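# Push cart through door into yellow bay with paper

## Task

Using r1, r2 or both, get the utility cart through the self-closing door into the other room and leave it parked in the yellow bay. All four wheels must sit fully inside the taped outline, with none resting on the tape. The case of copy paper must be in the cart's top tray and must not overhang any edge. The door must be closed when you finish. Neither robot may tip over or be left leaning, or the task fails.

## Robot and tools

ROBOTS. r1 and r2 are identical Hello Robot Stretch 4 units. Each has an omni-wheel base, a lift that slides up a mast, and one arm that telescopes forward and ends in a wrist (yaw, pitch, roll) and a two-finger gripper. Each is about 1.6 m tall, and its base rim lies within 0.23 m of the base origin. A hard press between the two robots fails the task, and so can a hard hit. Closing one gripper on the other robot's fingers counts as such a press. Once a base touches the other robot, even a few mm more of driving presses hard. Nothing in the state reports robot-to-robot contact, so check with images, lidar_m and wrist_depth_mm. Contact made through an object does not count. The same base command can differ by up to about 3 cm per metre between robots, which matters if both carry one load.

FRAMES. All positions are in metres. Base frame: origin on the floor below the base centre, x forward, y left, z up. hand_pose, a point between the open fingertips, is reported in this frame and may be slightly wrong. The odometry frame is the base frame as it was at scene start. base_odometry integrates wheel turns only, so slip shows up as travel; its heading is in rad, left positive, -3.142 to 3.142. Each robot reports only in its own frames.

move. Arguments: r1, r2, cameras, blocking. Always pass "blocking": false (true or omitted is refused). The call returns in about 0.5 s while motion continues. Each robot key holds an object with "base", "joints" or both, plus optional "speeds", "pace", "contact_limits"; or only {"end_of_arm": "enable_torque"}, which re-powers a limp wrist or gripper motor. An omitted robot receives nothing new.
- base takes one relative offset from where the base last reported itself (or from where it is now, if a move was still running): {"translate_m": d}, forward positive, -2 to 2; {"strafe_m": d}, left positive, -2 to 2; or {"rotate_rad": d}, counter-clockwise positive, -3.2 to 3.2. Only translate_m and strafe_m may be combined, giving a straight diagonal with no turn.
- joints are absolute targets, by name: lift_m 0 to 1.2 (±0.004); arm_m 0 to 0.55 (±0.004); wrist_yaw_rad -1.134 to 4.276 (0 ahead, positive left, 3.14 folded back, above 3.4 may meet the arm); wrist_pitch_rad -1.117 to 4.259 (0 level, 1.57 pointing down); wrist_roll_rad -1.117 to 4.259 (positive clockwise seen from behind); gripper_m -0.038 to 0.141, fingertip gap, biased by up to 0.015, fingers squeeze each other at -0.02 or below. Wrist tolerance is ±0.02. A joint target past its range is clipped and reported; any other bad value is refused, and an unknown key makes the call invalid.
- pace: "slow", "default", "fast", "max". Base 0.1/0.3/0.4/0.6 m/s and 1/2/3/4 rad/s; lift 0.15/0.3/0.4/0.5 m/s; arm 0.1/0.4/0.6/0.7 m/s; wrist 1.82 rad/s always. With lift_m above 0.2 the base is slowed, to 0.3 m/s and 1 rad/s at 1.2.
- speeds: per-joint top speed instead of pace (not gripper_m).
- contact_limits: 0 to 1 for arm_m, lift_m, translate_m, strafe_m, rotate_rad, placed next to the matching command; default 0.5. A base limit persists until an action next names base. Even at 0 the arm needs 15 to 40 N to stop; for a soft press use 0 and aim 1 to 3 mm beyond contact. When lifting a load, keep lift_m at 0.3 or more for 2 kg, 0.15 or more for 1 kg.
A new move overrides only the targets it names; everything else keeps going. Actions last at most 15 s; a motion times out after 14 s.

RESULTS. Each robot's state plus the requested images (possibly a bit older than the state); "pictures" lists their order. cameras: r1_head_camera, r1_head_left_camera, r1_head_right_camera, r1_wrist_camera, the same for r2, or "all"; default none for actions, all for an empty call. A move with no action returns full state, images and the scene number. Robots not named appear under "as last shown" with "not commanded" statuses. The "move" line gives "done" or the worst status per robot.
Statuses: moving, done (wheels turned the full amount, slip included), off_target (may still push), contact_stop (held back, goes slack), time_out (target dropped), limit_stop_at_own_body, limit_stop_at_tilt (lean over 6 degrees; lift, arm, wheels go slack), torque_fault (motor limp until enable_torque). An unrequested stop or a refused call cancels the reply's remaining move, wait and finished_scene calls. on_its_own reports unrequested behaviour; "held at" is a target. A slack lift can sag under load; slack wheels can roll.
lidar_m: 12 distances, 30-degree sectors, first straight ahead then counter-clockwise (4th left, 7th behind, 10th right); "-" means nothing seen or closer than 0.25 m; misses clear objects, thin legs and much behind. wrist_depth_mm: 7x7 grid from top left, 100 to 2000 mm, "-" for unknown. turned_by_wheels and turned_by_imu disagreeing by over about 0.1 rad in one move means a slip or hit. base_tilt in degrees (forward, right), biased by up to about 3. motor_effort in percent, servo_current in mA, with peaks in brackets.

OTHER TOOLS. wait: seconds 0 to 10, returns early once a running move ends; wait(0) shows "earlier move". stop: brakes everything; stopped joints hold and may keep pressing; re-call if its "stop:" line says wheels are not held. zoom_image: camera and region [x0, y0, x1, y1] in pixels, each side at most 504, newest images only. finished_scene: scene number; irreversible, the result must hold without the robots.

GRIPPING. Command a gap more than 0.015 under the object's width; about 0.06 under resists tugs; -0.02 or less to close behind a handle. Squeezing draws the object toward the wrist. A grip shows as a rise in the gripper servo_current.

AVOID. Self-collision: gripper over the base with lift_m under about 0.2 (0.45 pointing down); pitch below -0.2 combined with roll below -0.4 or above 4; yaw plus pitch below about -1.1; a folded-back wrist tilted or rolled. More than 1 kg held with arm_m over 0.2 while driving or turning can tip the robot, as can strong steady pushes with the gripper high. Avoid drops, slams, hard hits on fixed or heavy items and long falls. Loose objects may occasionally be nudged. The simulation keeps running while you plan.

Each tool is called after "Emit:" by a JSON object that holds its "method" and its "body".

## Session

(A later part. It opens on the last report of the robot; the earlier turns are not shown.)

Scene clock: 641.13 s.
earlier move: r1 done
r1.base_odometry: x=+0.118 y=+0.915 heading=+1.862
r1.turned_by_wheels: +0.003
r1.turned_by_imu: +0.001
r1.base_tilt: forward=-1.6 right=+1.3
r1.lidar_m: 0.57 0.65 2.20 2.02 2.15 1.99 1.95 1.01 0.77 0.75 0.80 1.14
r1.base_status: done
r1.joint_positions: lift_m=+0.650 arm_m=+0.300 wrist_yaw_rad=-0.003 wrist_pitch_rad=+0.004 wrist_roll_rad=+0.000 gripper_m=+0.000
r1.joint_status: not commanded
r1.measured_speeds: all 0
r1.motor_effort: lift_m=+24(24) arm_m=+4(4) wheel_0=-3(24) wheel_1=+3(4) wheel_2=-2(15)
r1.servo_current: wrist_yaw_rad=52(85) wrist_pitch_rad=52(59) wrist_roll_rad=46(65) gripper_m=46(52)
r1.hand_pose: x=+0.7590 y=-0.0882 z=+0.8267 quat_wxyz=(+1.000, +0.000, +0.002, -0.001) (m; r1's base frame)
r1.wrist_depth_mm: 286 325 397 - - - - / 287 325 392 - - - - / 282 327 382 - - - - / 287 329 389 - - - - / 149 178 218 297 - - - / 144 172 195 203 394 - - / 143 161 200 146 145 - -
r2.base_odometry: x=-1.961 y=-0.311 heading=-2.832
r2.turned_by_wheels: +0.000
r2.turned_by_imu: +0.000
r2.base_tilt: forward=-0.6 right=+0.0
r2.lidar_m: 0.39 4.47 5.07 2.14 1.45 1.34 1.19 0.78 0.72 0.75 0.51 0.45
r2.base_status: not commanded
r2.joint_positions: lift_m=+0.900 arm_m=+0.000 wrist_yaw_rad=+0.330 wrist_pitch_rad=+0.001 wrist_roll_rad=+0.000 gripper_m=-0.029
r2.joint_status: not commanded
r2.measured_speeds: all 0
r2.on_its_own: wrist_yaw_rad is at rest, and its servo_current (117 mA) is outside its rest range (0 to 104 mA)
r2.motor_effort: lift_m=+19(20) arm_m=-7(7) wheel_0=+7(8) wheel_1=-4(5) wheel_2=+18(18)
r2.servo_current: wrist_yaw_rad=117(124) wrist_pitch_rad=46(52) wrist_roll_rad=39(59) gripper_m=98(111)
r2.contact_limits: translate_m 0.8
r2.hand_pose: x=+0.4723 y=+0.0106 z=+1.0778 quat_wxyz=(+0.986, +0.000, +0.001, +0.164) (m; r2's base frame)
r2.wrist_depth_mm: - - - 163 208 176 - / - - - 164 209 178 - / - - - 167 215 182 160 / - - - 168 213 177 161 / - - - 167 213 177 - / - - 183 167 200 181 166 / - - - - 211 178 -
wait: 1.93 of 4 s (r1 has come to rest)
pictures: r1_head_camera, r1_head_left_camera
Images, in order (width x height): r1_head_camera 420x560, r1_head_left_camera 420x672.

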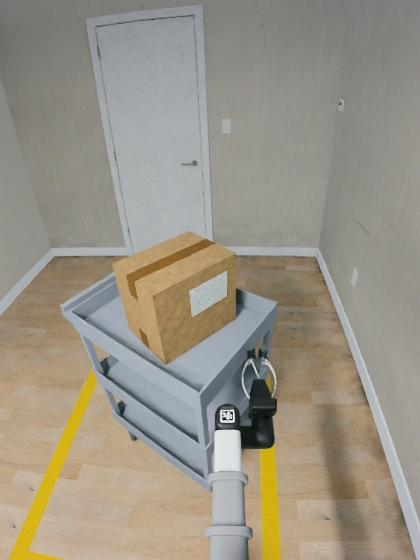

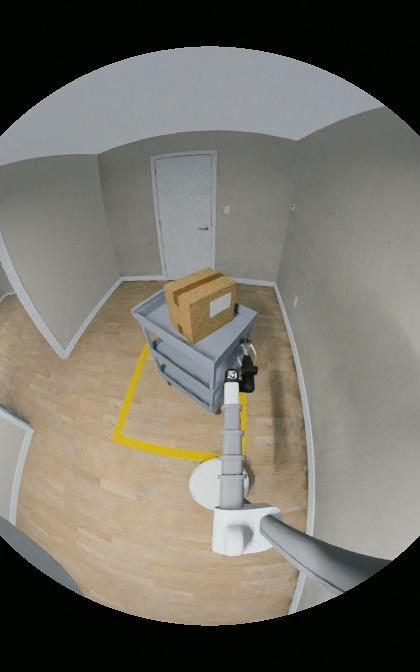

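Emit:
{"method": "move", "body": {"blocking": false, "r1": {"base":{"strafe_m":-0.45},"pace":"default"}}}

Emit:
{"method": "wait", "body": {"seconds": 3}}

Emit:
{"method": "move", "body": {"blocking": false, "r1": {"base":{"translate_m":0.17},"joints":{"arm_m":0.0}}}}

Emit:
{"method": "wait", "body": {"seconds": 3}}

Emit:
{"method": "wait", "body": {"seconds": 0.7}}

Emit:
{"method": "move", "body": {"blocking": false, "r1": {"base":{"rotate_rad":0.65},"pace":"slow"}}}

Emit:
{"method": "wait", "body": {"seconds": 3, "cameras": ["r1_head_camera","r1_wrist_camera"]}}

Scene clock: 663.93 s.
move: r1 moving
r1.base_odometry: x=+0.153 y=+0.926 heading=+1.862
r1.turned_by_wheels: +0.000
r1.turned_by_imu: +0.000
r1.base_tilt: forward=-1.5 right=+1.2
r1.lidar_m: 0.56 0.60 2.25 2.06 2.15 1.99 1.94 0.98 0.73 0.70 0.77 1.12
r1.base_status: strafe_m moving
r1.joint_positions: lift_m=+0.650 arm_m=+0.300 wrist_yaw_rad=-0.003 wrist_pitch_rad=+0.004 wrist_roll_rad=+0.000 gripper_m=+0.000
r1.joint_status: not commanded
r1.measured_speeds: translate_m=+0.000 strafe_m=-0.141 rotate_rad=+0.003 lift_m=+0.000 arm_m=+0.000 wrist_yaw_rad=+0.000 wrist_pitch_rad=+0.000 wrist_roll_rad=+0.000
r1.motor_effort: lift_m=+24(24) arm_m=+4(4) wheel_0=+9(10) wheel_1=-10(10) wheel_2=+1(2)
r1.servo_current: wrist_yaw_rad=65(65) wrist_pitch_rad=46(46) wrist_roll_rad=46(65) gripper_m=46(46)
r1.hand_pose: x=+0.7590 y=-0.0882 z=+0.8267 quat_wxyz=(+1.000, +0.000, +0.002, -0.001) (m; r1's base frame)
r1.wrist_depth_mm: 301 345 - - - - - / 298 343 - - - - - / 303 343 - - - - - / 301 343 397 - - - - / 170 202 247 330 - - - / 165 195 210 202 - - - / 164 183 183 397 145 - -
r2.base_odometry: x=-1.961 y=-0.311 heading=-2.832
r2.turned_by_wheels: +0.000
r2.turned_by_imu: +0.000
r2.base_tilt: forward=-0.6 right=+0.0
r2.lidar_m: 0.39 4.44 5.05 2.15 1.42 1.32 1.16 0.80 0.72 0.75 0.51 0.43
r2.base_status: not commanded
r2.joint_positions: lift_m=+0.900 arm_m=+0.000 wrist_yaw_rad=+0.330 wrist_pitch_rad=+0.001 wrist_roll_rad=+0.000 gripper_m=-0.029
r2.joint_status: not commanded
r2.measured_speeds: all 0
r2.motor_effort: lift_m=+19(19) arm_m=-7(7) wheel_0=+7(7) wheel_1=-5(5) wheel_2=+18(18)
r2.servo_current: wrist_yaw_rad=124(124) wrist_pitch_rad=33(46) wrist_roll_rad=52(52) gripper_m=111(111)
r2.contact_limits: translate_m 0.8
r2.hand_pose: x=+0.4723 y=+0.0106 z=+1.0778 quat_wxyz=(+0.986, +0.000, +0.001, +0.164) (m; r2's base frame)
r2.wrist_depth_mm: - - - 163 208 176 - / - - - 163 209 178 - / - - - 168 216 182 160 / - - - 168 213 177 161 / - - - 167 213 177 - / - - 184 167 200 181 166 / - - - - 212 178 -
pictures: none

Scene clock: 666.27 s.
earlier move: r1 done
r1.base_odometry: x=+0.549 y=+1.045 heading=+1.862
r1.turned_by_wheels: +0.000
r1.turned_by_imu: -0.002
r1.base_tilt: forward=-1.6 right=+1.3
r1.lidar_m: 1.60 0.75 0.92 2.48 2.62 2.03 1.04 0.43 0.28 0.30 0.32 0.46
r1.base_status: done
r1.joint_positions: lift_m=+0.650 arm_m=+0.300 wrist_yaw_rad=-0.003 wrist_pitch_rad=+0.004 wrist_roll_rad=+0.000 gripper_m=+0.000
r1.joint_status: not commanded
r1.measured_speeds: all 0
r1.motor_effort: lift_m=+23(24) arm_m=+4(4) wheel_0=+0(11) wheel_1=+0(10) wheel_2=+0(2)
r1.servo_current: wrist_yaw_rad=59(72) wrist_pitch_rad=46(52) wrist_roll_rad=52(65) gripper_m=39(52)
r1.hand_pose: x=+0.7590 y=-0.0882 z=+0.8268 quat_wxyz=(+1.000, +0.000, +0.002, -0.001) (m; r1's base frame)
r1.wrist_depth_mm: - - - - - 530 436 / - - - - - 539 418 / - - - - - 539 427 / - - - - - 549 430 / - - - - - 559 433 / - - - 203 180 564 430 / - 1921 187 183 145 517 459
r2.base_odometry: x=-1.961 y=-0.311 heading=-2.832
r2.turned_by_wheels: +0.000
r2.turned_by_imu: +0.000
r2.base_tilt: forward=-0.7 right=+0.0
r2.lidar_m: 0.39 4.45 5.08 2.12 1.42 1.33 1.17 0.78 0.71 0.75 0.50 0.45
r2.base_status: not commanded
r2.joint_positions: lift_m=+0.900 arm_m=+0.000 wrist_yaw_rad=+0.330 wrist_pitch_rad=+0.001 wrist_roll_rad=+0.000 gripper_m=-0.029
r2.joint_status: not commanded
r2.measured_speeds: all 0
r2.on_its_own: wrist_yaw_rad is at rest, and its servo_current (124 mA) is outside its rest range (0 to 104 mA)
r2.motor_effort: lift_m=+19(20) arm_m=-7(7) wheel_0=+7(8) wheel_1=-5(5) wheel_2=+18(18)
r2.servo_current: wrist_yaw_rad=124(124) wrist_pitch_rad=39(46) wrist_roll_rad=33(59) gripper_m=104(117)
r2.contact_limits: translate_m 0.8
r2.hand_pose: x=+0.4723 y=+0.0106 z=+1.0778 quat_wxyz=(+0.986, +0.000, +0.001, +0.164) (m; r2's base frame)
r2.wrist_depth_mm: - - - 163 208 176 - / - - - 163 209 177 - / - - - 167 216 183 160 / - - - 167 214 176 161 / - - - 167 215 177 - / - - 183 168 200 181 166 / - - - - 211 178 -
wait: 2.33 of 3 s (r1 has come to rest)
pictures: none

Scene clock: 666.77 s.
move: r1 moving
r1.base_odometry: x=+0.540 y=+1.075 heading=+1.863
r1.turned_by_wheels: +0.000
r1.turned_by_imu: +0.000
r1.base_tilt: forward=-1.6 right=+1.3
r1.lidar_m: 1.58 0.72 0.79 2.47 2.62 2.04 1.06 0.43 0.31 0.29 0.32 0.47
r1.base_status: translate_m moving
r1.joint_positions: lift_m=+0.650 arm_m=+0.249 wrist_yaw_rad=-0.003 wrist_pitch_rad=+0.004 wrist_roll_rad=+0.000 gripper_m=+0.000
r1.joint_status: arm_m moving
r1.measured_speeds: translate_m=+0.123 strafe_m=+0.000 rotate_rad=+0.002 lift_m=+0.000 arm_m=-0.195 wrist_yaw_rad=+0.000 wrist_pitch_rad=+0.000 wrist_roll_rad=+0.000
r1.motor_effort: lift_m=+23(24) arm_m=-5(8) wheel_0=+7(7) wheel_1=+5(6) wheel_2=-8(8)
r1.servo_current: wrist_yaw_rad=39(59) wrist_pitch_rad=52(52) wrist_roll_rad=59(65) gripper_m=39(46)
r1.hand_pose: x=+0.7083 y=-0.0881 z=+0.8268 quat_wxyz=(+1.000, +0.000, +0.002, -0.001) (m; r1's base frame)
r1.wrist_depth_mm: - - - - - - 445 / - - - - - 549 430 / - - - - - 564 433 / - - - - - 564 442 / - - - - - 530 439 / - - - 203 180 535 439 / - 1921 183 183 156 535 466
r2.base_odometry: x=-1.961 y=-0.311 heading=-2.832
r2.turned_by_wheels: +0.000
r2.turned_by_imu: +0.000
r2.base_tilt: forward=-0.6 right=+0.1
r2.lidar_m: 0.40 4.43 5.08 2.11 1.43 1.34 1.15 0.79 0.71 0.74 0.51 0.44
r2.base_status: not commanded
r2.joint_positions: lift_m=+0.900 arm_m=+0.000 wrist_yaw_rad=+0.330 wrist_pitch_rad=+0.001 wrist_roll_rad=+0.000 gripper_m=-0.029
r2.joint_status: not commanded
r2.measured_speeds: all 0
r2.motor_effort: lift_m=+19(20) arm_m=-7(7) wheel_0=+7(8) wheel_1=-5(5) wheel_2=+18(18)
r2.servo_current: wrist_yaw_rad=111(124) wrist_pitch_rad=39(39) wrist_roll_rad=52(65) gripper_m=111(111)
r2.contact_limits: translate_m 0.8
r2.hand_pose: x=+0.4723 y=+0.0106 z=+1.0778 quat_wxyz=(+0.986, +0.000, +0.001, +0.164) (m; r2's base frame)
r2.wrist_depth_mm: - - - 163 208 176 - / - - - 163 210 178 - / - - - 168 216 182 160 / - - - 167 214 177 161 / - - - 167 213 177 - / - - 183 167 200 181 166 / - - - - 211 178 -
pictures: none

Scene clock: 668.27 s.
earlier move: r1 done
r1.base_odometry: x=+0.500 y=+1.207 heading=+1.863
r1.turned_by_wheels: +0.000
r1.turned_by_imu: +0.000
r1.base_tilt: forward=-1.5 right=+1.3
r1.lidar_m: 1.66 0.64 0.61 2.47 2.60 2.16 1.08 0.44 0.33 0.29 0.33 0.47
r1.base_status: done
r1.joint_positions: lift_m=+0.650 arm_m=+0.000 wrist_yaw_rad=-0.002 wrist_pitch_rad=+0.004 wrist_roll_rad=+0.000 gripper_m=+0.000
r1.joint_status: all done
r1.measured_speeds: all 0
r1.motor_effort: lift_m=+23(24) arm_m=-4(8) wheel_0=+3(8) wheel_1=+2(7) wheel_2=+0(10)
r1.servo_current: wrist_yaw_rad=46(65) wrist_pitch_rad=52(52) wrist_roll_rad=52(65) gripper_m=46(52)
r1.hand_pose: x=+0.4591 y=-0.0881 z=+0.8268 quat_wxyz=(+1.000, +0.000, +0.002, -0.001) (m; r1's base frame)
r1.wrist_depth_mm: - - - - - 521 389 / - - - - - 500 413 / - - - - - 504 389 / - - - - - 508 397 / - - - - - 500 399 / - - - 203 179 508 424 / 1808 1863 187 182 145 477 421
r2.base_odometry: x=-1.961 y=-0.311 heading=-2.832
r2.turned_by_wheels: +0.000
r2.turned_by_imu: +0.000
r2.base_tilt: forward=-0.7 right=+0.0
r2.lidar_m: 0.40 4.47 5.05 2.14 1.44 1.33 1.15 0.79 0.72 0.75 0.50 0.42
r2.base_status: not commanded
r2.joint_positions: lift_m=+0.900 arm_m=+0.000 wrist_yaw_rad=+0.330 wrist_pitch_rad=+0.001 wrist_roll_rad=+0.000 gripper_m=-0.029
r2.joint_status: not commanded
r2.measured_speeds: all 0
r2.on_its_own: wrist_yaw_rad is at rest, and its servo_current (111 mA) is outside its rest range (0 to 104 mA)
r2.motor_effort: lift_m=+19(20) arm_m=-7(7) wheel_0=+7(8) wheel_1=-5(5) wheel_2=+18(18)
r2.servo_current: wrist_yaw_rad=111(124) wrist_pitch_rad=39(46) wrist_roll_rad=46(65) gripper_m=104(111)
r2.contact_limits: translate_m 0.8
r2.hand_pose: x=+0.4723 y=+0.0106 z=+1.0778 quat_wxyz=(+0.986, +0.000, +0.001, +0.164) (m; r2's base frame)
r2.wrist_depth_mm: - - - 163 207 176 - / - - - 163 209 178 - / - - - 168 216 182 160 / - - - 168 213 176 161 / - - - 166 214 177 - / - - 183 167 200 181 166 / - - - - 212 178 -
wait: 1.50 of 3 s (r1 has come to rest)
pictures: none

Scene clock: 668.97 s.
r1.base_odometry: x=+0.500 y=+1.207 heading=+1.863
r1.turned_by_wheels: +0.000
r1.turned_by_imu: +0.000
r1.base_tilt: forward=-1.6 right=+1.3
r1.lidar_m: 1.64 0.65 0.62 2.47 2.62 2.20 1.07 0.46 0.34 0.29 0.32 0.49
r1.base_status: done
r1.joint_positions: lift_m=+0.650 arm_m=+0.000 wrist_yaw_rad=-0.002 wrist_pitch_rad=+0.004 wrist_roll_rad=+0.000 gripper_m=+0.000
r1.joint_status: all done
r1.measured_speeds: all 0
r1.motor_effort: lift_m=+23(24) arm_m=-4(8) wheel_0=+3(8) wheel_1=+2(7) wheel_2=+0(10)
r1.servo_current: wrist_yaw_rad=52(65) wrist_pitch_rad=46(52) wrist_roll_rad=39(65) gripper_m=46(52)
r1.hand_pose: x=+0.4591 y=-0.0881 z=+0.8268 quat_wxyz=(+1.000, +0.000, +0.002, -0.001) (m; r1's base frame)
r1.wrist_depth_mm: - - - - - 512 389 / - - - - - 496 407 / - - - - - 500 394 / - - - - - 504 394 / - - - - - 512 397 / - - - 204 180 508 421 / 1756 1863 188 183 145 477 421
r2.base_odometry: x=-1.961 y=-0.311 heading=-2.832
r2.turned_by_wheels: +0.000
r2.turned_by_imu: +0.000
r2.base_tilt: forward=-0.7 right=+0.0
r2.lidar_m: 0.40 4.45 5.07 2.14 1.43 1.33 1.15 0.79 0.72 0.74 0.50 0.45
r2.base_status: not commanded
r2.joint_positions: lift_m=+0.900 arm_m=+0.000 wrist_yaw_rad=+0.330 wrist_pitch_rad=+0.001 wrist_roll_rad=+0.000 gripper_m=-0.029
r2.joint_status: not commanded
r2.measured_speeds: all 0
r2.on_its_own: wrist_yaw_rad is at rest, and its servo_current (124 mA) is outside its rest range (0 to 104 mA)
r2.motor_effort: lift_m=+19(20) arm_m=-7(7) wheel_0=+7(8) wheel_1=-5(5) wheel_2=+18(18)
r2.servo_current: wrist_yaw_rad=124(124) wrist_pitch_rad=46(46) wrist_roll_rad=46(65) gripper_m=104(111)
r2.contact_limits: translate_m 0.8
r2.hand_pose: x=+0.4723 y=+0.0106 z=+1.0778 quat_wxyz=(+0.986, +0.000, +0.001, +0.164) (m; r2's base frame)
r2.wrist_depth_mm: - - - 163 208 176 - / - - - 164 208 178 - / - - - 167 216 182 161 / - - - 168 214 176 161 / - - - 167 213 177 - / - - 183 167 199 181 166 / - - - - 211 178 -
wait: 0.70 s; at rest by 0.27 s
pictures: none

Scene clock: 669.47 s.
move: r1 moving
r1.base_odometry: x=+0.500 y=+1.208 heading=+1.988
r1.turned_by_wheels: +0.125
r1.turned_by_imu: +0.126
r1.base_tilt: forward=-1.6 right=+1.3
r1.lidar_m: 0.77 0.64 0.64 2.46 2.63 2.17 0.80 0.39 0.31 0.28 0.35 0.59
r1.base_status: rotate_rad moving
r1.joint_positions: lift_m=+0.650 arm_m=+0.000 wrist_yaw_rad=-0.002 wrist_pitch_rad=+0.004 wrist_roll_rad=+0.000 gripper_m=+0.000
r1.joint_status: not commanded
r1.measured_speeds: translate_m=+0.000 strafe_m=+0.000 rotate_rad=+0.485 lift_m=+0.000 arm_m=+0.000 wrist_yaw_rad=+0.000 wrist_pitch_rad=+0.000 wrist_roll_rad=+0.000
r1.motor_effort: lift_m=+23(24) arm_m=-4(4) wheel_0=-6(7) wheel_1=-7(7) wheel_2=-5(6)
r1.servo_current: wrist_yaw_rad=39(59) wrist_pitch_rad=46(52) wrist_roll_rad=52(59) gripper_m=39(52)
r1.hand_pose: x=+0.4591 y=-0.0881 z=+0.8268 quat_wxyz=(+1.000, +0.000, +0.002, -0.001) (m; r1's base frame)
r1.wrist_depth_mm: - - - - - - 504 / - - - - - - 512 / - - - - - - 517 / - - - - - - 517 / 508 - - - - - 521 / - - - 204 181 - 530 / 1983 549 187 183 145 - 521
r2.base_odometry: x=-1.961 y=-0.311 heading=-2.832
r2.turned_by_wheels: +0.000
r2.turned_by_imu: +0.000
r2.base_tilt: forward=-0.6 right=+0.0
r2.lidar_m: 0.41 4.45 5.08 2.15 1.44 1.33 1.18 0.80 0.73 0.76 0.49 0.44
r2.base_status: not commanded
r2.joint_positions: lift_m=+0.900 arm_m=+0.000 wrist_yaw_rad=+0.330 wrist_pitch_rad=+0.001 wrist_roll_rad=+0.000 gripper_m=-0.029
r2.joint_status: not commanded
r2.measured_speeds: all 0
r2.motor_effort: lift_m=+19(19) arm_m=-7(7) wheel_0=+7(7) wheel_1=-5(5) wheel_2=+18(18)
r2.servo_current: wrist_yaw_rad=117(117) wrist_pitch_rad=46(46) wrist_roll_rad=52(52) gripper_m=104(111)
r2.contact_limits: translate_m 0.8
r2.hand_pose: x=+0.4723 y=+0.0106 z=+1.0778 quat_wxyz=(+0.986, +0.000, +0.001, +0.164) (m; r2's base frame)
r2.wrist_depth_mm: - - - 163 208 176 - / - - - 163 209 178 - / - - - 168 216 182 160 / - - - 168 214 176 161 / - - - 167 214 177 - / - - 183 167 200 182 166 / - - - - 211 178 -
pictures: none

Scene clock: 670.87 s.
earlier move: r1 done
r1.base_odometry: x=+0.500 y=+1.208 heading=+2.512
r1.turned_by_wheels: +0.524
r1.turned_by_imu: +0.527
r1.base_tilt: forward=-1.6 right=+1.3
r1.lidar_m: 0.64 0.65 2.44 2.62 2.15 0.78 0.38 0.31 0.32 0.37 0.57 0.79
r1.base_status: done
r1.joint_positions: lift_m=+0.650 arm_m=+0.000 wrist_yaw_rad=-0.002 wrist_pitch_rad=+0.004 wrist_roll_rad=+0.000 gripper_m=+0.000
r1.joint_status: not commanded
r1.measured_speeds: all 0
r1.motor_effort: lift_m=+23(24) arm_m=-4(4) wheel_0=-5(9) wheel_1=-2(8) wheel_2=-3(6)
r1.servo_current: wrist_yaw_rad=59(65) wrist_pitch_rad=46(52) wrist_roll_rad=46(72) gripper_m=33(52)
r1.hand_pose: x=+0.4592 y=-0.0881 z=+0.8268 quat_wxyz=(+1.000, +0.000, +0.002, -0.001) (m; r1's base frame)
r1.wrist_depth_mm: - - - - - - - / - - 609 615 - - - / - - 609 615 - - - / - 591 603 609 - - - / 404 424 449 480 525 - - / 1921 - 211 203 544 - - / 1921 413 158 145 155 1863 1808
r2.base_odometry: x=-1.961 y=-0.311 heading=-2.832
r2.turned_by_wheels: +0.000
r2.turned_by_imu: +0.000
r2.base_tilt: forward=-0.6 right=+0.0
r2.lidar_m: 0.39 4.45 5.07 2.12 1.42 1.34 1.19 0.77 0.72 0.76 0.47 0.44
r2.base_status: not commanded
r2.joint_positions: lift_m=+0.900 arm_m=+0.000 wrist_yaw_rad=+0.330 wrist_pitch_rad=+0.001 wrist_roll_rad=+0.000 gripper_m=-0.029
r2.joint_status: not commanded
r2.measured_speeds: all 0
r2.on_its_own: wrist_yaw_rad is at rest, and its servo_current (111 mA) is outside its rest range (0 to 104 mA)
r2.motor_effort: lift_m=+19(20) arm_m=-7(7) wheel_0=+7(8) wheel_1=-5(5) wheel_2=+18(18)
r2.servo_current: wrist_yaw_rad=111(124) wrist_pitch_rad=46(46) wrist_roll_rad=52(59) gripper_m=111(111)
r2.contact_limits: translate_m 0.8
r2.hand_pose: x=+0.4723 y=+0.0106 z=+1.0778 quat_wxyz=(+0.986, +0.000, +0.001, +0.164) (m; r2's base frame)
r2.wrist_depth_mm: - - - 163 209 176 - / - - - 163 210 177 - / - - - 167 216 182 160 / - - - 168 213 177 161 / - - - 166 214 177 - / - - 183 167 199 181 166 / - - - - 212 178 -
wait: 1.40 of 3 s (r1 has come to rest)
pictures: r1_head_camera, r1_wrist_camera
Images, in order (width x height): r1_head_camera 420x560, r1_wrist_camera 616x392.

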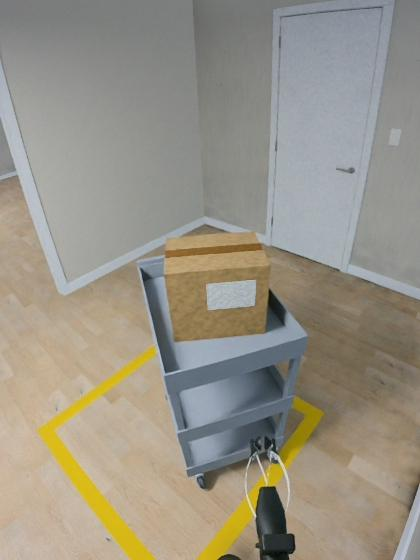

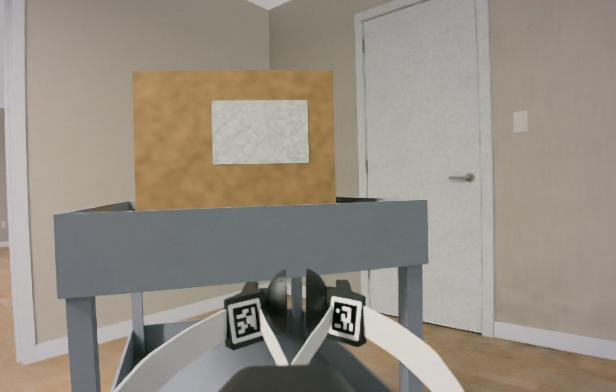

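Emit:
{"method": "move", "body": {"blocking": false, "r1": {"base":{"rotate_rad":-0.197},"joints":{"lift_m":0.53,"gripper_m":0.12},"pace":"slow"}}}

Emit:
{"method": "wait", "body": {"seconds": 3}}

Emit:
{"method": "wait", "body": {"seconds": 1.5, "cameras": ["r1_head_camera","r1_wrist_camera"]}}

Scene clock: 701.63 s.
move: r1 moving
r1.base_odometry: x=+0.500 y=+1.207 heading=+2.390
r1.turned_by_wheels: -0.122
r1.turned_by_imu: -0.123
r1.base_tilt: forward=-1.6 right=+1.3
r1.lidar_m: 0.64 0.63 2.48 2.62 2.20 1.10 0.44 0.32 0.32 0.34 0.49 1.65
r1.base_status: rotate_rad moving
r1.joint_positions: lift_m=+0.625 arm_m=+0.000 wrist_yaw_rad=-0.002 wrist_pitch_rad=+0.004 wrist_roll_rad=+0.000 gripper_m=+0.010
r1.joint_status: lift_m moving; gripper_m moving
r1.measured_speeds: translate_m=+0.000 strafe_m=+0.001 rotate_rad=-0.409 lift_m=-0.097 arm_m=+0.000 wrist_yaw_rad=+0.000 wrist_pitch_rad=+0.000 wrist_roll_rad=+0.000
r1.motor_effort: lift_m=+11(23) arm_m=-4(4) wheel_0=+3(5) wheel_1=+4(7) wheel_2=+4(6)
r1.servo_current: wrist_yaw_rad=52(72) wrist_pitch_rad=46(46) wrist_roll_rad=52(65) gripper_m=33(59)
r1.hand_pose: x=+0.4592 y=-0.0881 z=+0.8023 quat_wxyz=(+1.000, +0.000, +0.002, -0.001) (m; r1's base frame)
r1.wrist_depth_mm: - - - - - - - / - 585 621 - - - - / - 585 609 - - - - / 415 445 488 544 - - - / 407 442 480 535 - - - / - - 191 204 185 - - / 891 142 162 151 159 1808 1808
r2.base_odometry: x=-1.961 y=-0.311 heading=-2.832
r2.turned_by_wheels: +0.000
r2.turned_by_imu: +0.000
r2.base_tilt: forward=-0.6 right=+0.0
r2.lidar_m: 0.42 4.46 5.09 2.12 1.45 1.33 1.17 0.78 0.70 0.75 0.51 0.45
r2.base_status: not commanded
r2.joint_positions: lift_m=+0.900 arm_m=+0.000 wrist_yaw_rad=+0.330 wrist_pitch_rad=+0.001 wrist_roll_rad=+0.000 gripper_m=-0.029
r2.joint_status: not commanded
r2.measured_speeds: all 0
r2.motor_effort: lift_m=+19(20) arm_m=-7(7) wheel_0=+7(8) wheel_1=-5(5) wheel_2=+18(18)
r2.servo_current: wrist_yaw_rad=91(124) wrist_pitch_rad=39(39) wrist_roll_rad=52(59) gripper_m=104(111)
r2.contact_limits: translate_m 0.8
r2.hand_pose: x=+0.4723 y=+0.0106 z=+1.0778 quat_wxyz=(+0.986, +0.000, +0.001, +0.164) (m; r2's base frame)
r2.wrist_depth_mm: - - - 163 208 176 - / - - - 163 209 178 - / - - - 167 216 182 160 / - - - 168 213 176 161 / - - - 167 214 177 - / - - 184 168 199 181 166 / - - - - 211 178 -
pictures: none

Scene clock: 704.63 s.
earlier move: r1 moving
r1.base_odometry: x=+0.500 y=+1.207 heading=+2.316
r1.turned_by_wheels: -0.074
r1.turned_by_imu: -0.075
r1.base_tilt: forward=-1.6 right=+1.3
r1.lidar_m: 0.66 0.63 2.49 2.56 2.22 1.38 0.48 0.32 0.30 0.32 0.45 1.22
r1.base_status: done
r1.joint_positions: lift_m=+0.530 arm_m=+0.000 wrist_yaw_rad=-0.002 wrist_pitch_rad=+0.004 wrist_roll_rad=+0.000 gripper_m=+0.101
r1.joint_status: gripper_m moving; the others done
r1.measured_speeds: all 0
r1.motor_effort: lift_m=+12(23) arm_m=-4(4) wheel_0=+4(5) wheel_1=+3(7) wheel_2=+2(6)
r1.servo_current: wrist_yaw_rad=59(72) wrist_pitch_rad=39(52) wrist_roll_rad=52(72) gripper_m=72(72)
r1.hand_pose: x=+0.4592 y=-0.0881 z=+0.7077 quat_wxyz=(+1.000, +0.000, +0.002, -0.001) (m; r1's base frame)
r1.wrist_depth_mm: 554 580 627 - - - - / 549 591 634 - - - - / 410 455 508 - - - - / - - - - - - - / - - - - - - - / 878 213 211 - 198 - - / - - - 140 1576 1537 1661
r2.base_odometry: x=-1.961 y=-0.311 heading=-2.832
r2.turned_by_wheels: +0.000
r2.turned_by_imu: +0.000
r2.base_tilt: forward=-0.7 right=+0.0
r2.lidar_m: 0.41 4.42 5.07 2.13 1.46 1.33 1.19 0.78 0.71 0.75 0.51 0.45
r2.base_status: not commanded
r2.joint_positions: lift_m=+0.900 arm_m=+0.000 wrist_yaw_rad=+0.330 wrist_pitch_rad=+0.001 wrist_roll_rad=+0.000 gripper_m=-0.029
r2.joint_status: not commanded
r2.measured_speeds: all 0
r2.motor_effort: lift_m=+19(20) arm_m=-7(7) wheel_0=+7(8) wheel_1=-5(5) wheel_2=+18(18)
r2.servo_current: wrist_yaw_rad=104(124) wrist_pitch_rad=39(46) wrist_roll_rad=59(59) gripper_m=98(111)
r2.contact_limits: translate_m 0.8
r2.hand_pose: x=+0.4723 y=+0.0106 z=+1.0778 quat_wxyz=(+0.986, +0.000, +0.001, +0.164) (m; r2's base frame)
r2.wrist_depth_mm: - - - 163 208 175 - / - - - 163 209 178 - / - - - 167 216 182 161 / - - - 168 213 176 161 / - - - 167 214 177 - / - - 184 167 200 181 166 / - - - - 211 178 -
wait: 3.00 s; no rest
pictures: none

Scene clock: 705.77 s.
earlier move: r1 done
r1.base_odometry: x=+0.500 y=+1.207 heading=+2.316
r1.turned_by_wheels: +0.000
r1.turned_by_imu: +0.000
r1.base_tilt: forward=-1.5 right=+1.3
r1.lidar_m: 0.66 0.60 2.49 2.57 2.24 1.39 0.47 0.34 0.30 0.32 0.43 1.22
r1.base_status: done
r1.joint_positions: lift_m=+0.530 arm_m=+0.000 wrist_yaw_rad=-0.002 wrist_pitch_rad=+0.004 wrist_roll_rad=+0.000 gripper_m=+0.120
r1.joint_status: all done
r1.measured_speeds: all 0
r1.motor_effort: lift_m=+12(23) arm_m=-4(4) wheel_0=+5(5) wheel_1=+3(7) wheel_2=+2(6)
r1.servo_current: wrist_yaw_rad=46(72) wrist_pitch_rad=46(52) wrist_roll_rad=46(72) gripper_m=52(72)
r1.hand_pose: x=+0.4592 y=-0.0881 z=+0.7077 quat_wxyz=(+1.000, +0.000, +0.002, -0.001) (m; r1's base frame)
r1.wrist_depth_mm: 554 591 640 - - - - / 559 591 627 - - - - / 407 459 517 - - - - / - - - - - - - / - - - - - - - / 891 198 732 - 213 - - / - 140 - 143 1661 1499 1661
r2.base_odometry: x=-1.961 y=-0.311 heading=-2.832
r2.turned_by_wheels: +0.000
r2.turned_by_imu: +0.000
r2.base_tilt: forward=-0.6 right=+0.0
r2.lidar_m: 0.39 4.46 5.08 2.12 1.43 1.32 1.16 0.79 0.72 0.74 0.50 0.44
r2.base_status: not commanded
r2.joint_positions: lift_m=+0.900 arm_m=+0.000 wrist_yaw_rad=+0.330 wrist_pitch_rad=+0.001 wrist_roll_rad=+0.000 gripper_m=-0.029
r2.joint_status: not commanded
r2.measured_speeds: all 0
r2.on_its_own: wrist_yaw_rad is at rest, and its servo_current (111 mA) is outside its rest range (0 to 104 mA)
r2.motor_effort: lift_m=+19(20) arm_m=-7(7) wheel_0=+7(8) wheel_1=-4(5) wheel_2=+18(18)
r2.servo_current: wrist_yaw_rad=111(124) wrist_pitch_rad=39(46) wrist_roll_rad=46(59) gripper_m=98(111)
r2.contact_limits: translate_m 0.8
r2.hand_pose: x=+0.4723 y=+0.0106 z=+1.0778 quat_wxyz=(+0.986, +0.000, +0.001, +0.164) (m; r2's base frame)
r2.wrist_depth_mm: - - - 163 208 176 - / - - - 163 210 178 - / - - - 167 216 182 160 / - - - 168 213 176 161 / - - - 166 213 177 - / - - 184 167 200 181 167 / - - - - 211 178 -
wait: 1.13 of 1.5 s (r1 has come to rest)
pictures: r1_head_camera, r1_wrist_camera
Images, in order (width x height): r1_head_camera 420x560, r1_wrist_camera 616x392.

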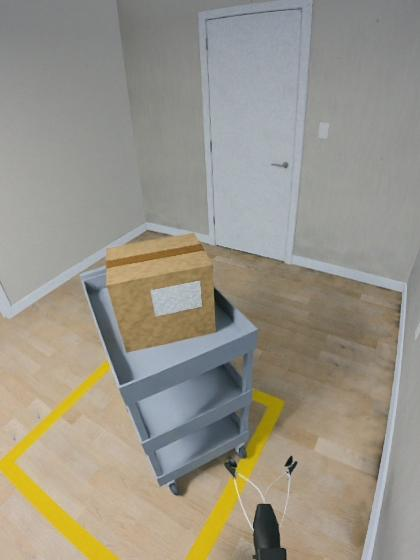

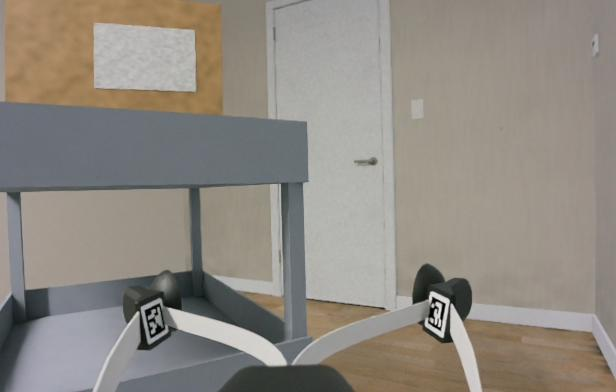

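Emit:
{"method": "move", "body": {"blocking": false, "r1": {"joints":{"arm_m":0.36},"contact_limits":{"arm_m":0.1},"pace":"slow"}}}

Emit:
{"method": "wait", "body": {"seconds": 6, "cameras": ["r1_head_camera","r1_wrist_camera"]}}

Scene clock: 711.90 s.
move: r1 moving
r1.base_odometry: x=+0.500 y=+1.207 heading=+2.316
r1.turned_by_wheels: +0.000
r1.turned_by_imu: +0.000
r1.base_tilt: forward=-1.6 right=+1.3
r1.lidar_m: 0.66 0.64 2.48 2.52 2.24 1.38 0.48 0.33 0.31 0.33 0.45 1.22
r1.base_status: not commanded
r1.joint_positions: lift_m=+0.530 arm_m=+0.013 wrist_yaw_rad=-0.002 wrist_pitch_rad=+0.004 wrist_roll_rad=+0.000 gripper_m=+0.120
r1.joint_status: arm_m moving
r1.measured_speeds: translate_m=+0.000 strafe_m=+0.000 rotate_rad=+0.000 lift_m=+0.000 arm_m=+0.049 wrist_yaw_rad=+0.000 wrist_pitch_rad=+0.000 wrist_roll_rad=+0.000
r1.motor_effort: lift_m=+12(12) arm_m=+3(7) wheel_0=+4(5) wheel_1=+3(3) wheel_2=+2(2)
r1.servo_current: wrist_yaw_rad=59(65) wrist_pitch_rad=39(46) wrist_roll_rad=39(52) gripper_m=46(46)
r1.contact_limits: arm_m 0.1
r1.hand_pose: x=+0.4717 y=-0.0881 z=+0.7077 quat_wxyz=(+1.000, +0.000, +0.002, -0.001) (m; r1's base frame)
r1.wrist_depth_mm: 544 585 - - - - - / 535 580 621 - - - - / 407 445 500 - - - - / - - - - - - - / - - - - - - - / 891 198 842 - 212 1983 - / - 140 - 143 1708 1499 1661
r2.base_odometry: x=-1.961 y=-0.311 heading=-2.832
r2.turned_by_wheels: +0.000
r2.turned_by_imu: +0.000
r2.base_tilt: forward=-0.6 right=+0.1
r2.lidar_m: 0.41 4.46 5.08 2.10 1.43 1.32 1.18 0.79 0.72 0.74 0.51 0.43
r2.base_status: not commanded
r2.joint_positions: lift_m=+0.900 arm_m=+0.000 wrist_yaw_rad=+0.330 wrist_pitch_rad=+0.001 wrist_roll_rad=+0.000 gripper_m=-0.029
r2.joint_status: not commanded
r2.measured_speeds: all 0
r2.motor_effort: lift_m=+19(19) arm_m=-7(7) wheel_0=+7(8) wheel_1=-5(5) wheel_2=+18(18)
r2.servo_current: wrist_yaw_rad=117(124) wrist_pitch_rad=46(46) wrist_roll_rad=46(59) gripper_m=98(111)
r2.contact_limits: translate_m 0.8
r2.hand_pose: x=+0.4723 y=+0.0106 z=+1.0778 quat_wxyz=(+0.986, +0.000, +0.001, +0.164) (m; r2's base frame)
r2.wrist_depth_mm: - - - 163 208 176 - / - - - 163 210 178 - / - - - 167 216 182 160 / - - - 168 213 177 161 / - - - 166 214 177 - / - - 184 167 200 182 166 / - - - - 212 178 -
pictures: none

Scene clock: 716.30 s.
earlier move: r1 done
r1.base_odometry: x=+0.500 y=+1.207 heading=+2.316
r1.turned_by_wheels: +0.000
r1.turned_by_imu: +0.000
r1.base_tilt: forward=-1.6 right=+1.3
r1.lidar_m: 0.66 0.63 2.46 2.58 2.25 1.42 0.46 0.32 0.30 0.33 0.44 1.20
r1.base_status: not commanded
r1.joint_positions: lift_m=+0.530 arm_m=+0.360 wrist_yaw_rad=-0.002 wrist_pitch_rad=+0.004 wrist_roll_rad=+0.000 gripper_m=+0.120
r1.joint_status: all done
r1.measured_speeds: all 0
r1.motor_effort: lift_m=+12(12) arm_m=+5(8) wheel_0=+4(5) wheel_1=+3(3) wheel_2=+2(2)
r1.servo_current: wrist_yaw_rad=65(72) wrist_pitch_rad=46(52) wrist_roll_rad=52(78) gripper_m=46(52)
r1.contact_limits: arm_m 0.1
r1.hand_pose: x=+0.8190 y=-0.0881 z=+0.7077 quat_wxyz=(+1.000, +0.000, +0.002, -0.001) (m; r1's base frame)
r1.wrist_depth_mm: 151 168 188 204 - - - / 154 168 189 209 - - - / 154 168 189 208 - - - / - - - 215 - - - / - - - 215 - - - / - 211 226 216 213 - - / - 141 1576 144 1661 1464 1537
r2.base_odometry: x=-1.961 y=-0.311 heading=-2.832
r2.turned_by_wheels: +0.000
r2.turned_by_imu: +0.001
r2.base_tilt: forward=-0.6 right=+0.0
r2.lidar_m: 0.40 4.46 5.09 2.11 1.43 1.33 1.15 0.78 0.71 0.74 0.51 0.44
r2.base_status: not commanded
r2.joint_positions: lift_m=+0.900 arm_m=+0.000 wrist_yaw_rad=+0.330 wrist_pitch_rad=+0.001 wrist_roll_rad=+0.000 gripper_m=-0.029
r2.joint_status: not commanded
r2.measured_speeds: all 0
r2.on_its_own: wrist_yaw_rad is at rest, and its servo_current (117 mA) is outside its rest range (0 to 104 mA)
r2.motor_effort: lift_m=+19(20) arm_m=-7(7) wheel_0=+8(8) wheel_1=-5(5) wheel_2=+18(18)
r2.servo_current: wrist_yaw_rad=117(124) wrist_pitch_rad=46(46) wrist_roll_rad=52(65) gripper_m=104(117)
r2.contact_limits: translate_m 0.8
r2.hand_pose: x=+0.4723 y=+0.0106 z=+1.0778 quat_wxyz=(+0.986, +0.000, +0.001, +0.164) (m; r2's base frame)
r2.wrist_depth_mm: - - - 163 208 176 - / - - - 164 210 178 - / - - - 168 216 182 160 / - - - 168 213 177 161 / - - - 167 214 177 - / - - 183 167 200 181 166 / - - - - 211 178 -
wait: 4.40 of 6 s (r1 has come to rest)
pictures: r1_head_camera, r1_wrist_camera
Images, in order (width x height): r1_head_camera 420x560, r1_wrist_camera 616x392.

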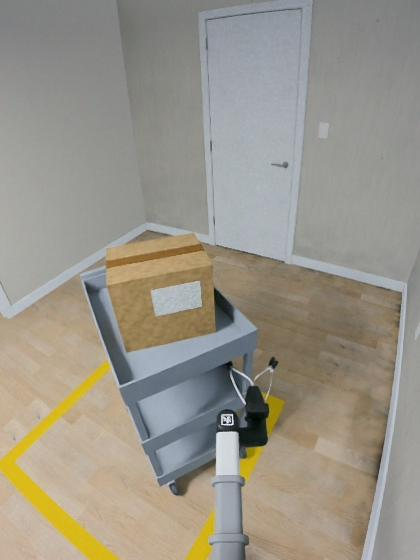

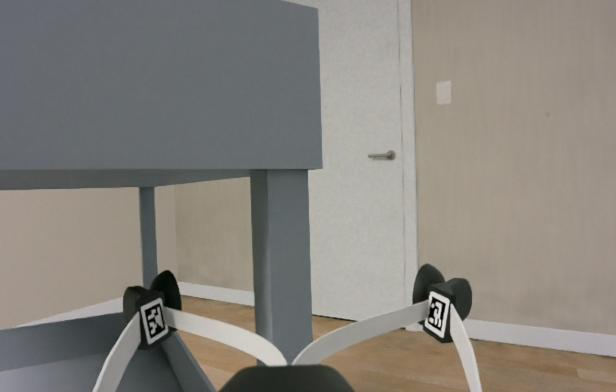

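Emit:
{"method": "move", "body": {"blocking": false, "r1": {"joints":{"gripper_m":-0.01}}}}

Emit:
{"method": "wait", "body": {"seconds": 3}}

Emit:
{"method": "move", "body": {"blocking": false, "r1": {"base":{"strafe_m":0.12},"joints":{"arm_m":0.24},"pace":"slow"}}}

Emit:
{"method": "wait", "body": {"seconds": 3}}

Emit:
{"method": "wait", "body": {"seconds": 1, "cameras": ["r1_head_camera","r1_wrist_camera"]}}

Scene clock: 724.07 s.
move: r1 moving
r1.base_odometry: x=+0.500 y=+1.207 heading=+2.316
r1.turned_by_wheels: +0.000
r1.turned_by_imu: +0.000
r1.base_tilt: forward=-1.6 right=+1.3
r1.lidar_m: 0.66 0.63 2.47 2.54 2.21 1.39 0.46 0.34 0.31 0.32 0.44 1.19
r1.base_status: not commanded
r1.joint_positions: lift_m=+0.530 arm_m=+0.360 wrist_yaw_rad=-0.002 wrist_pitch_rad=+0.004 wrist_roll_rad=+0.000 gripper_m=+0.106
r1.joint_status: gripper_m moving
r1.measured_speeds: all 0
r1.motor_effort: lift_m=+12(12) arm_m=+5(5) wheel_0=+4(5) wheel_1=+3(3) wheel_2=+2(2)
r1.servo_current: wrist_yaw_rad=46(65) wrist_pitch_rad=46(46) wrist_roll_rad=65(65) gripper_m=78(78)
r1.contact_limits: arm_m 0.1
r1.hand_pose: x=+0.8190 y=-0.0881 z=+0.7077 quat_wxyz=(+1.000, +0.000, +0.002, -0.001) (m; r1's base frame)
r1.wrist_depth_mm: 151 168 187 205 - - - / 154 168 187 208 - - - / 153 168 189 209 - - - / - - - 216 - - - / - - - 216 - - - / - 217 224 216 199 - - / - 172 544 141 1576 1537 1576
r2.base_odometry: x=-1.961 y=-0.311 heading=-2.832
r2.turned_by_wheels: +0.000
r2.turned_by_imu: +0.000
r2.base_tilt: forward=-0.7 right=+0.0
r2.lidar_m: 0.40 4.49 5.07 2.12 1.44 1.31 1.17 0.78 0.70 0.75 0.49 0.42
r2.base_status: not commanded
r2.joint_positions: lift_m=+0.900 arm_m=+0.000 wrist_yaw_rad=+0.330 wrist_pitch_rad=+0.001 wrist_roll_rad=+0.000 gripper_m=-0.029
r2.joint_status: not commanded
r2.measured_speeds: all 0
r2.motor_effort: lift_m=+19(19) arm_m=-7(7) wheel_0=+7(8) wheel_1=-4(5) wheel_2=+18(18)
r2.servo_current: wrist_yaw_rad=124(124) wrist_pitch_rad=39(46) wrist_roll_rad=59(59) gripper_m=111(111)
r2.contact_limits: translate_m 0.8
r2.hand_pose: x=+0.4723 y=+0.0106 z=+1.0778 quat_wxyz=(+0.986, +0.000, +0.001, +0.164) (m; r2's base frame)
r2.wrist_depth_mm: - - - 163 208 176 - / - - - 163 210 177 - / - - - 167 216 182 160 / - - - 168 213 176 161 / - - - 167 214 177 - / - - 183 168 199 181 166 / - - - - 212 178 -
pictures: none

Scene clock: 725.67 s.
earlier move: r1 done
r1.base_odometry: x=+0.500 y=+1.207 heading=+2.316
r1.turned_by_wheels: +0.000
r1.turned_by_imu: +0.000
r1.base_tilt: forward=-1.6 right=+1.3
r1.lidar_m: 0.65 0.64 2.48 2.55 2.23 1.39 0.47 0.32 0.30 0.32 0.44 1.22
r1.base_status: not commanded
r1.joint_positions: lift_m=+0.530 arm_m=+0.360 wrist_yaw_rad=+0.002 wrist_pitch_rad=+0.004 wrist_roll_rad=+0.000 gripper_m=-0.009
r1.joint_status: all done
r1.measured_speeds: all 0
r1.motor_effort: lift_m=+12(12) arm_m=+3(5) wheel_0=+4(5) wheel_1=+3(3) wheel_2=+2(2)
r1.servo_current: wrist_yaw_rad=33(72) wrist_pitch_rad=33(52) wrist_roll_rad=39(65) gripper_m=78(143)
r1.contact_limits: arm_m 0.1
r1.hand_pose: x=+0.8195 y=-0.0869 z=+0.7077 quat_wxyz=(+1.000, +0.000, +0.002, +0.001) (m; r1's base frame)
r1.wrist_depth_mm: 150 164 183 203 - - - / 151 165 184 204 - - - / 149 166 184 204 - - - / - - - 213 - - - / - - - 211 - - - / - - 203 206 183 - - / - 145 185 211 1537 134 1537
r2.base_odometry: x=-1.961 y=-0.311 heading=-2.832
r2.turned_by_wheels: +0.000
r2.turned_by_imu: +0.000
r2.base_tilt: forward=-0.6 right=+0.0
r2.lidar_m: 0.40 4.47 5.08 2.12 1.43 1.33 1.20 0.78 0.73 0.73 0.49 0.44
r2.base_status: not commanded
r2.joint_positions: lift_m=+0.900 arm_m=+0.000 wrist_yaw_rad=+0.330 wrist_pitch_rad=+0.001 wrist_roll_rad=+0.000 gripper_m=-0.029
r2.joint_status: not commanded
r2.measured_speeds: all 0
r2.motor_effort: lift_m=+19(20) arm_m=-7(7) wheel_0=+7(8) wheel_1=-4(5) wheel_2=+18(18)
r2.servo_current: wrist_yaw_rad=104(124) wrist_pitch_rad=33(46) wrist_roll_rad=46(59) gripper_m=104(111)
r2.contact_limits: translate_m 0.8
r2.hand_pose: x=+0.4723 y=+0.0106 z=+1.0778 quat_wxyz=(+0.986, +0.000, +0.001, +0.164) (m; r2's base frame)
r2.wrist_depth_mm: - - - 163 208 176 - / - - - 163 210 178 - / - - - 167 216 182 160 / - - - 168 213 176 161 / - - - 166 213 177 - / - - 183 167 200 181 166 / - - - - 212 178 -
wait: 1.60 of 3 s (r1 has come to rest)
pictures: none

Scene clock: 726.17 s.
move: r1 moving
r1.base_odometry: x=+0.490 y=+1.198 heading=+2.316
r1.turned_by_wheels: +0.000
r1.turned_by_imu: +0.000
r1.base_tilt: forward=-1.6 right=+1.2
r1.lidar_m: 0.67 0.62 2.47 2.53 2.22 1.45 0.49 0.35 0.31 0.32 0.47 1.25
r1.base_status: strafe_m moving
r1.joint_positions: lift_m=+0.530 arm_m=+0.347 wrist_yaw_rad=+0.002 wrist_pitch_rad=+0.004 wrist_roll_rad=+0.000 gripper_m=-0.009
r1.joint_status: arm_m moving
r1.measured_speeds: translate_m=-0.002 strafe_m=+0.057 rotate_rad=+0.005 lift_m=+0.000 arm_m=-0.049 wrist_yaw_rad=+0.000 wrist_pitch_rad=+0.000 wrist_roll_rad=+0.000
r1.motor_effort: lift_m=+12(12) arm_m=-3(7) wheel_0=-6(9) wheel_1=+7(9) wheel_2=+1(3)
r1.servo_current: wrist_yaw_rad=52(59) wrist_pitch_rad=39(46) wrist_roll_rad=65(65) gripper_m=72(85)
r1.hand_pose: x=+0.8068 y=-0.0869 z=+0.7077 quat_wxyz=(+1.000, +0.000, +0.002, +0.001) (m; r1's base frame)
r1.wrist_depth_mm: 156 172 194 219 - - - / 155 172 194 216 - - - / 157 173 195 216 - - - / - - - 228 - - - / - - - 228 - - - / - - 191 212 182 - - / - 137 462 224 1537 - 1537
r2: as last shown
r2.base_tilt: forward=-0.7 right=+0.0
r2.lidar_m: 0.39 4.47 5.07 2.10 1.45 1.31 1.16 0.78 0.72 0.76 0.50 0.45
r2.motor_effort: lift_m=+19(19) arm_m=-7(7) wheel_0=+7(8) wheel_1=-4(5) wheel_2=+18(18)
r2.servo_current: wrist_yaw_rad=104(130) wrist_pitch_rad=39(46) wrist_roll_rad=46(59) gripper_m=98(111)
r2.contact_limits: translate_m 0.8
r2.wrist_depth_mm: - - - 163 208 176 - / - - - 163 209 178 - / - - - 167 216 182 160 / - - - 168 213 177 161 / - - - 166 214 177 - / - - 184 167 200 181 166 / - - - - 211 178 -
pictures: none

Scene clock: 728.13 s.
earlier move: r1 done
r1.base_odometry: x=+0.412 y=+1.126 heading=+2.316
r1.turned_by_wheels: +0.000
r1.turned_by_imu: +0.000
r1.base_tilt: forward=-1.6 right=+1.3
r1.lidar_m: 0.60 0.58 2.38 2.42 2.16 1.82 0.59 0.43 0.42 0.43 0.59 0.81
r1.base_status: done
r1.joint_positions: lift_m=+0.530 arm_m=+0.240 wrist_yaw_rad=+0.002 wrist_pitch_rad=+0.004 wrist_roll_rad=+0.000 gripper_m=-0.009
r1.joint_status: all done
r1.measured_speeds: all 0
r1.motor_effort: lift_m=+12(12) arm_m=-5(7) wheel_0=-2(9) wheel_1=+3(9) wheel_2=+0(3)
r1.servo_current: wrist_yaw_rad=33(72) wrist_pitch_rad=39(52) wrist_roll_rad=46(65) gripper_m=52(85)
r1.hand_pose: x=+0.6995 y=-0.0869 z=+0.7077 quat_wxyz=(+1.000, +0.000, +0.002, +0.001) (m; r1's base frame)
r1.wrist_depth_mm: 191 211 250 - - - - / 189 211 236 268 310 - - / 190 211 236 268 312 - - / - - - - 343 - - / - - - - 351 - - / - - 189 194 340 - - / - 138 162 135 161 1708 1661
r2.base_odometry: x=-1.961 y=-0.311 heading=-2.832
r2.turned_by_wheels: +0.000
r2.turned_by_imu: +0.000
r2.base_tilt: forward=-0.6 right=+0.0
r2.lidar_m: 0.40 4.49 5.08 2.10 1.43 1.32 1.16 0.76 0.73 0.74 0.52 0.44
r2.base_status: not commanded
r2.joint_positions: lift_m=+0.900 arm_m=+0.000 wrist_yaw_rad=+0.330 wrist_pitch_rad=+0.001 wrist_roll_rad=+0.000 gripper_m=-0.029
r2.joint_status: not commanded
r2.measured_speeds: all 0
r2.on_its_own: wrist_yaw_rad is at rest, and its servo_current (117 mA) is outside its rest range (0 to 104 mA)
r2.motor_effort: lift_m=+19(20) arm_m=-6(7) wheel_0=+8(8) wheel_1=-5(5) wheel_2=+18(18)
r2.servo_current: wrist_yaw_rad=117(130) wrist_pitch_rad=39(46) wrist_roll_rad=46(59) gripper_m=104(117)
r2.contact_limits: translate_m 0.8
r2.hand_pose: x=+0.4723 y=+0.0106 z=+1.0778 quat_wxyz=(+0.986, +0.000, +0.001, +0.164) (m; r2's base frame)
r2.wrist_depth_mm: - - - 163 208 176 - / - - - 163 209 178 - / - - - 167 216 182 160 / - - - 168 213 177 161 / - - - 166 213 177 - / - - 184 167 199 181 166 / - - - - 211 178 -
wait: 1.97 of 3 s (r1 has come to rest)
pictures: none

Scene clock: 729.13 s.
r1.base_odometry: x=+0.412 y=+1.126 heading=+2.316
r1.turned_by_wheels: +0.000
r1.turned_by_imu: +0.000
r1.base_tilt: forward=-1.6 right=+1.3
r1.lidar_m: 0.60 0.59 2.38 2.44 2.17 1.85 0.63 0.43 0.39 0.43 0.58 0.83
r1.base_status: done
r1.joint_positions: lift_m=+0.530 arm_m=+0.240 wrist_yaw_rad=+0.002 wrist_pitch_rad=+0.004 wrist_roll_rad=+0.000 gripper_m=-0.009
r1.joint_status: all done
r1.measured_speeds: all 0
r1.motor_effort: lift_m=+12(12) arm_m=-4(7) wheel_0=-2(9) wheel_1=+2(9) wheel_2=+0(3)
r1.servo_current: wrist_yaw_rad=52(72) wrist_pitch_rad=52(52) wrist_roll_rad=46(65) gripper_m=52(85)
r1.hand_pose: x=+0.6995 y=-0.0869 z=+0.7077 quat_wxyz=(+1.000, +0.000, +0.002, +0.001) (m; r1's base frame)
r1.wrist_depth_mm: 191 210 248 - - - - / 189 210 236 270 310 - - / 189 211 236 268 310 - - / - - - - 343 - - / - - - - 351 - - / - - 189 195 336 - - / - 138 163 135 161 1708 1661
r2.base_odometry: x=-1.961 y=-0.311 heading=-2.832
r2.turned_by_wheels: +0.000
r2.turned_by_imu: +0.000
r2.base_tilt: forward=-0.6 right=+0.0
r2.lidar_m: 0.42 4.45 5.06 2.10 1.46 1.34 1.17 0.80 0.72 0.75 0.50 0.42
r2.base_status: not commanded
r2.joint_positions: lift_m=+0.900 arm_m=+0.000 wrist_yaw_rad=+0.330 wrist_pitch_rad=+0.001 wrist_roll_rad=+0.000 gripper_m=-0.029
r2.joint_status: not commanded
r2.measured_speeds: all 0
r2.on_its_own: wrist_yaw_rad is at rest, and its servo_current (111 mA) is outside its rest range (0 to 104 mA)
r2.motor_effort: lift_m=+19(20) arm_m=-7(7) wheel_0=+7(8) wheel_1=-5(5) wheel_2=+18(18)
r2.servo_current: wrist_yaw_rad=111(130) wrist_pitch_rad=39(46) wrist_roll_rad=46(59) gripper_m=104(117)
r2.contact_limits: translate_m 0.8
r2.hand_pose: x=+0.4723 y=+0.0106 z=+1.0778 quat_wxyz=(+0.986, +0.000, +0.001, +0.164) (m; r2's base frame)
r2.wrist_depth_mm: - - - 163 208 175 - / - - - 164 210 178 - / - - - 167 216 182 160 / - - - 168 213 176 161 / - - - 166 215 177 - / - - 183 167 199 181 166 / - - - - 211 178 -
wait: 1.00 s; at rest by 0.27 s
pictures: r1_head_camera, r1_wrist_camera
Images, in order (width x height): r1_head_camera 420x560, r1_wrist_camera 616x392.

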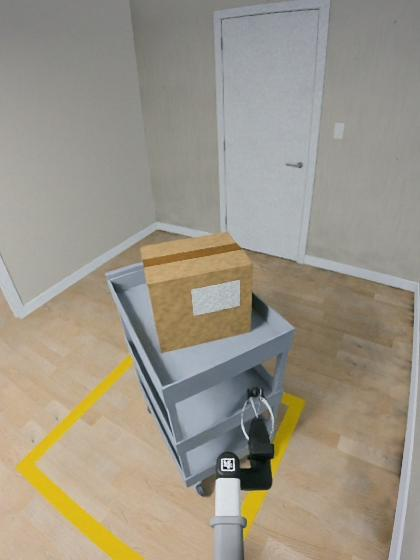

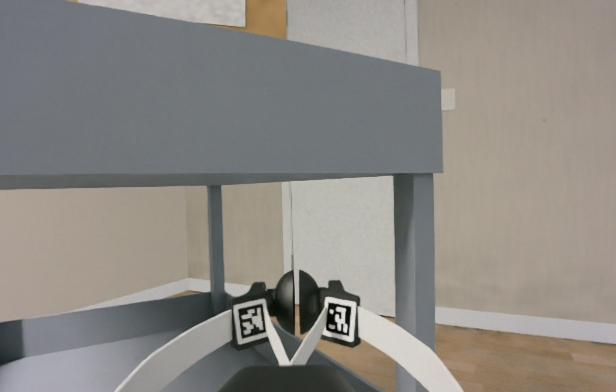

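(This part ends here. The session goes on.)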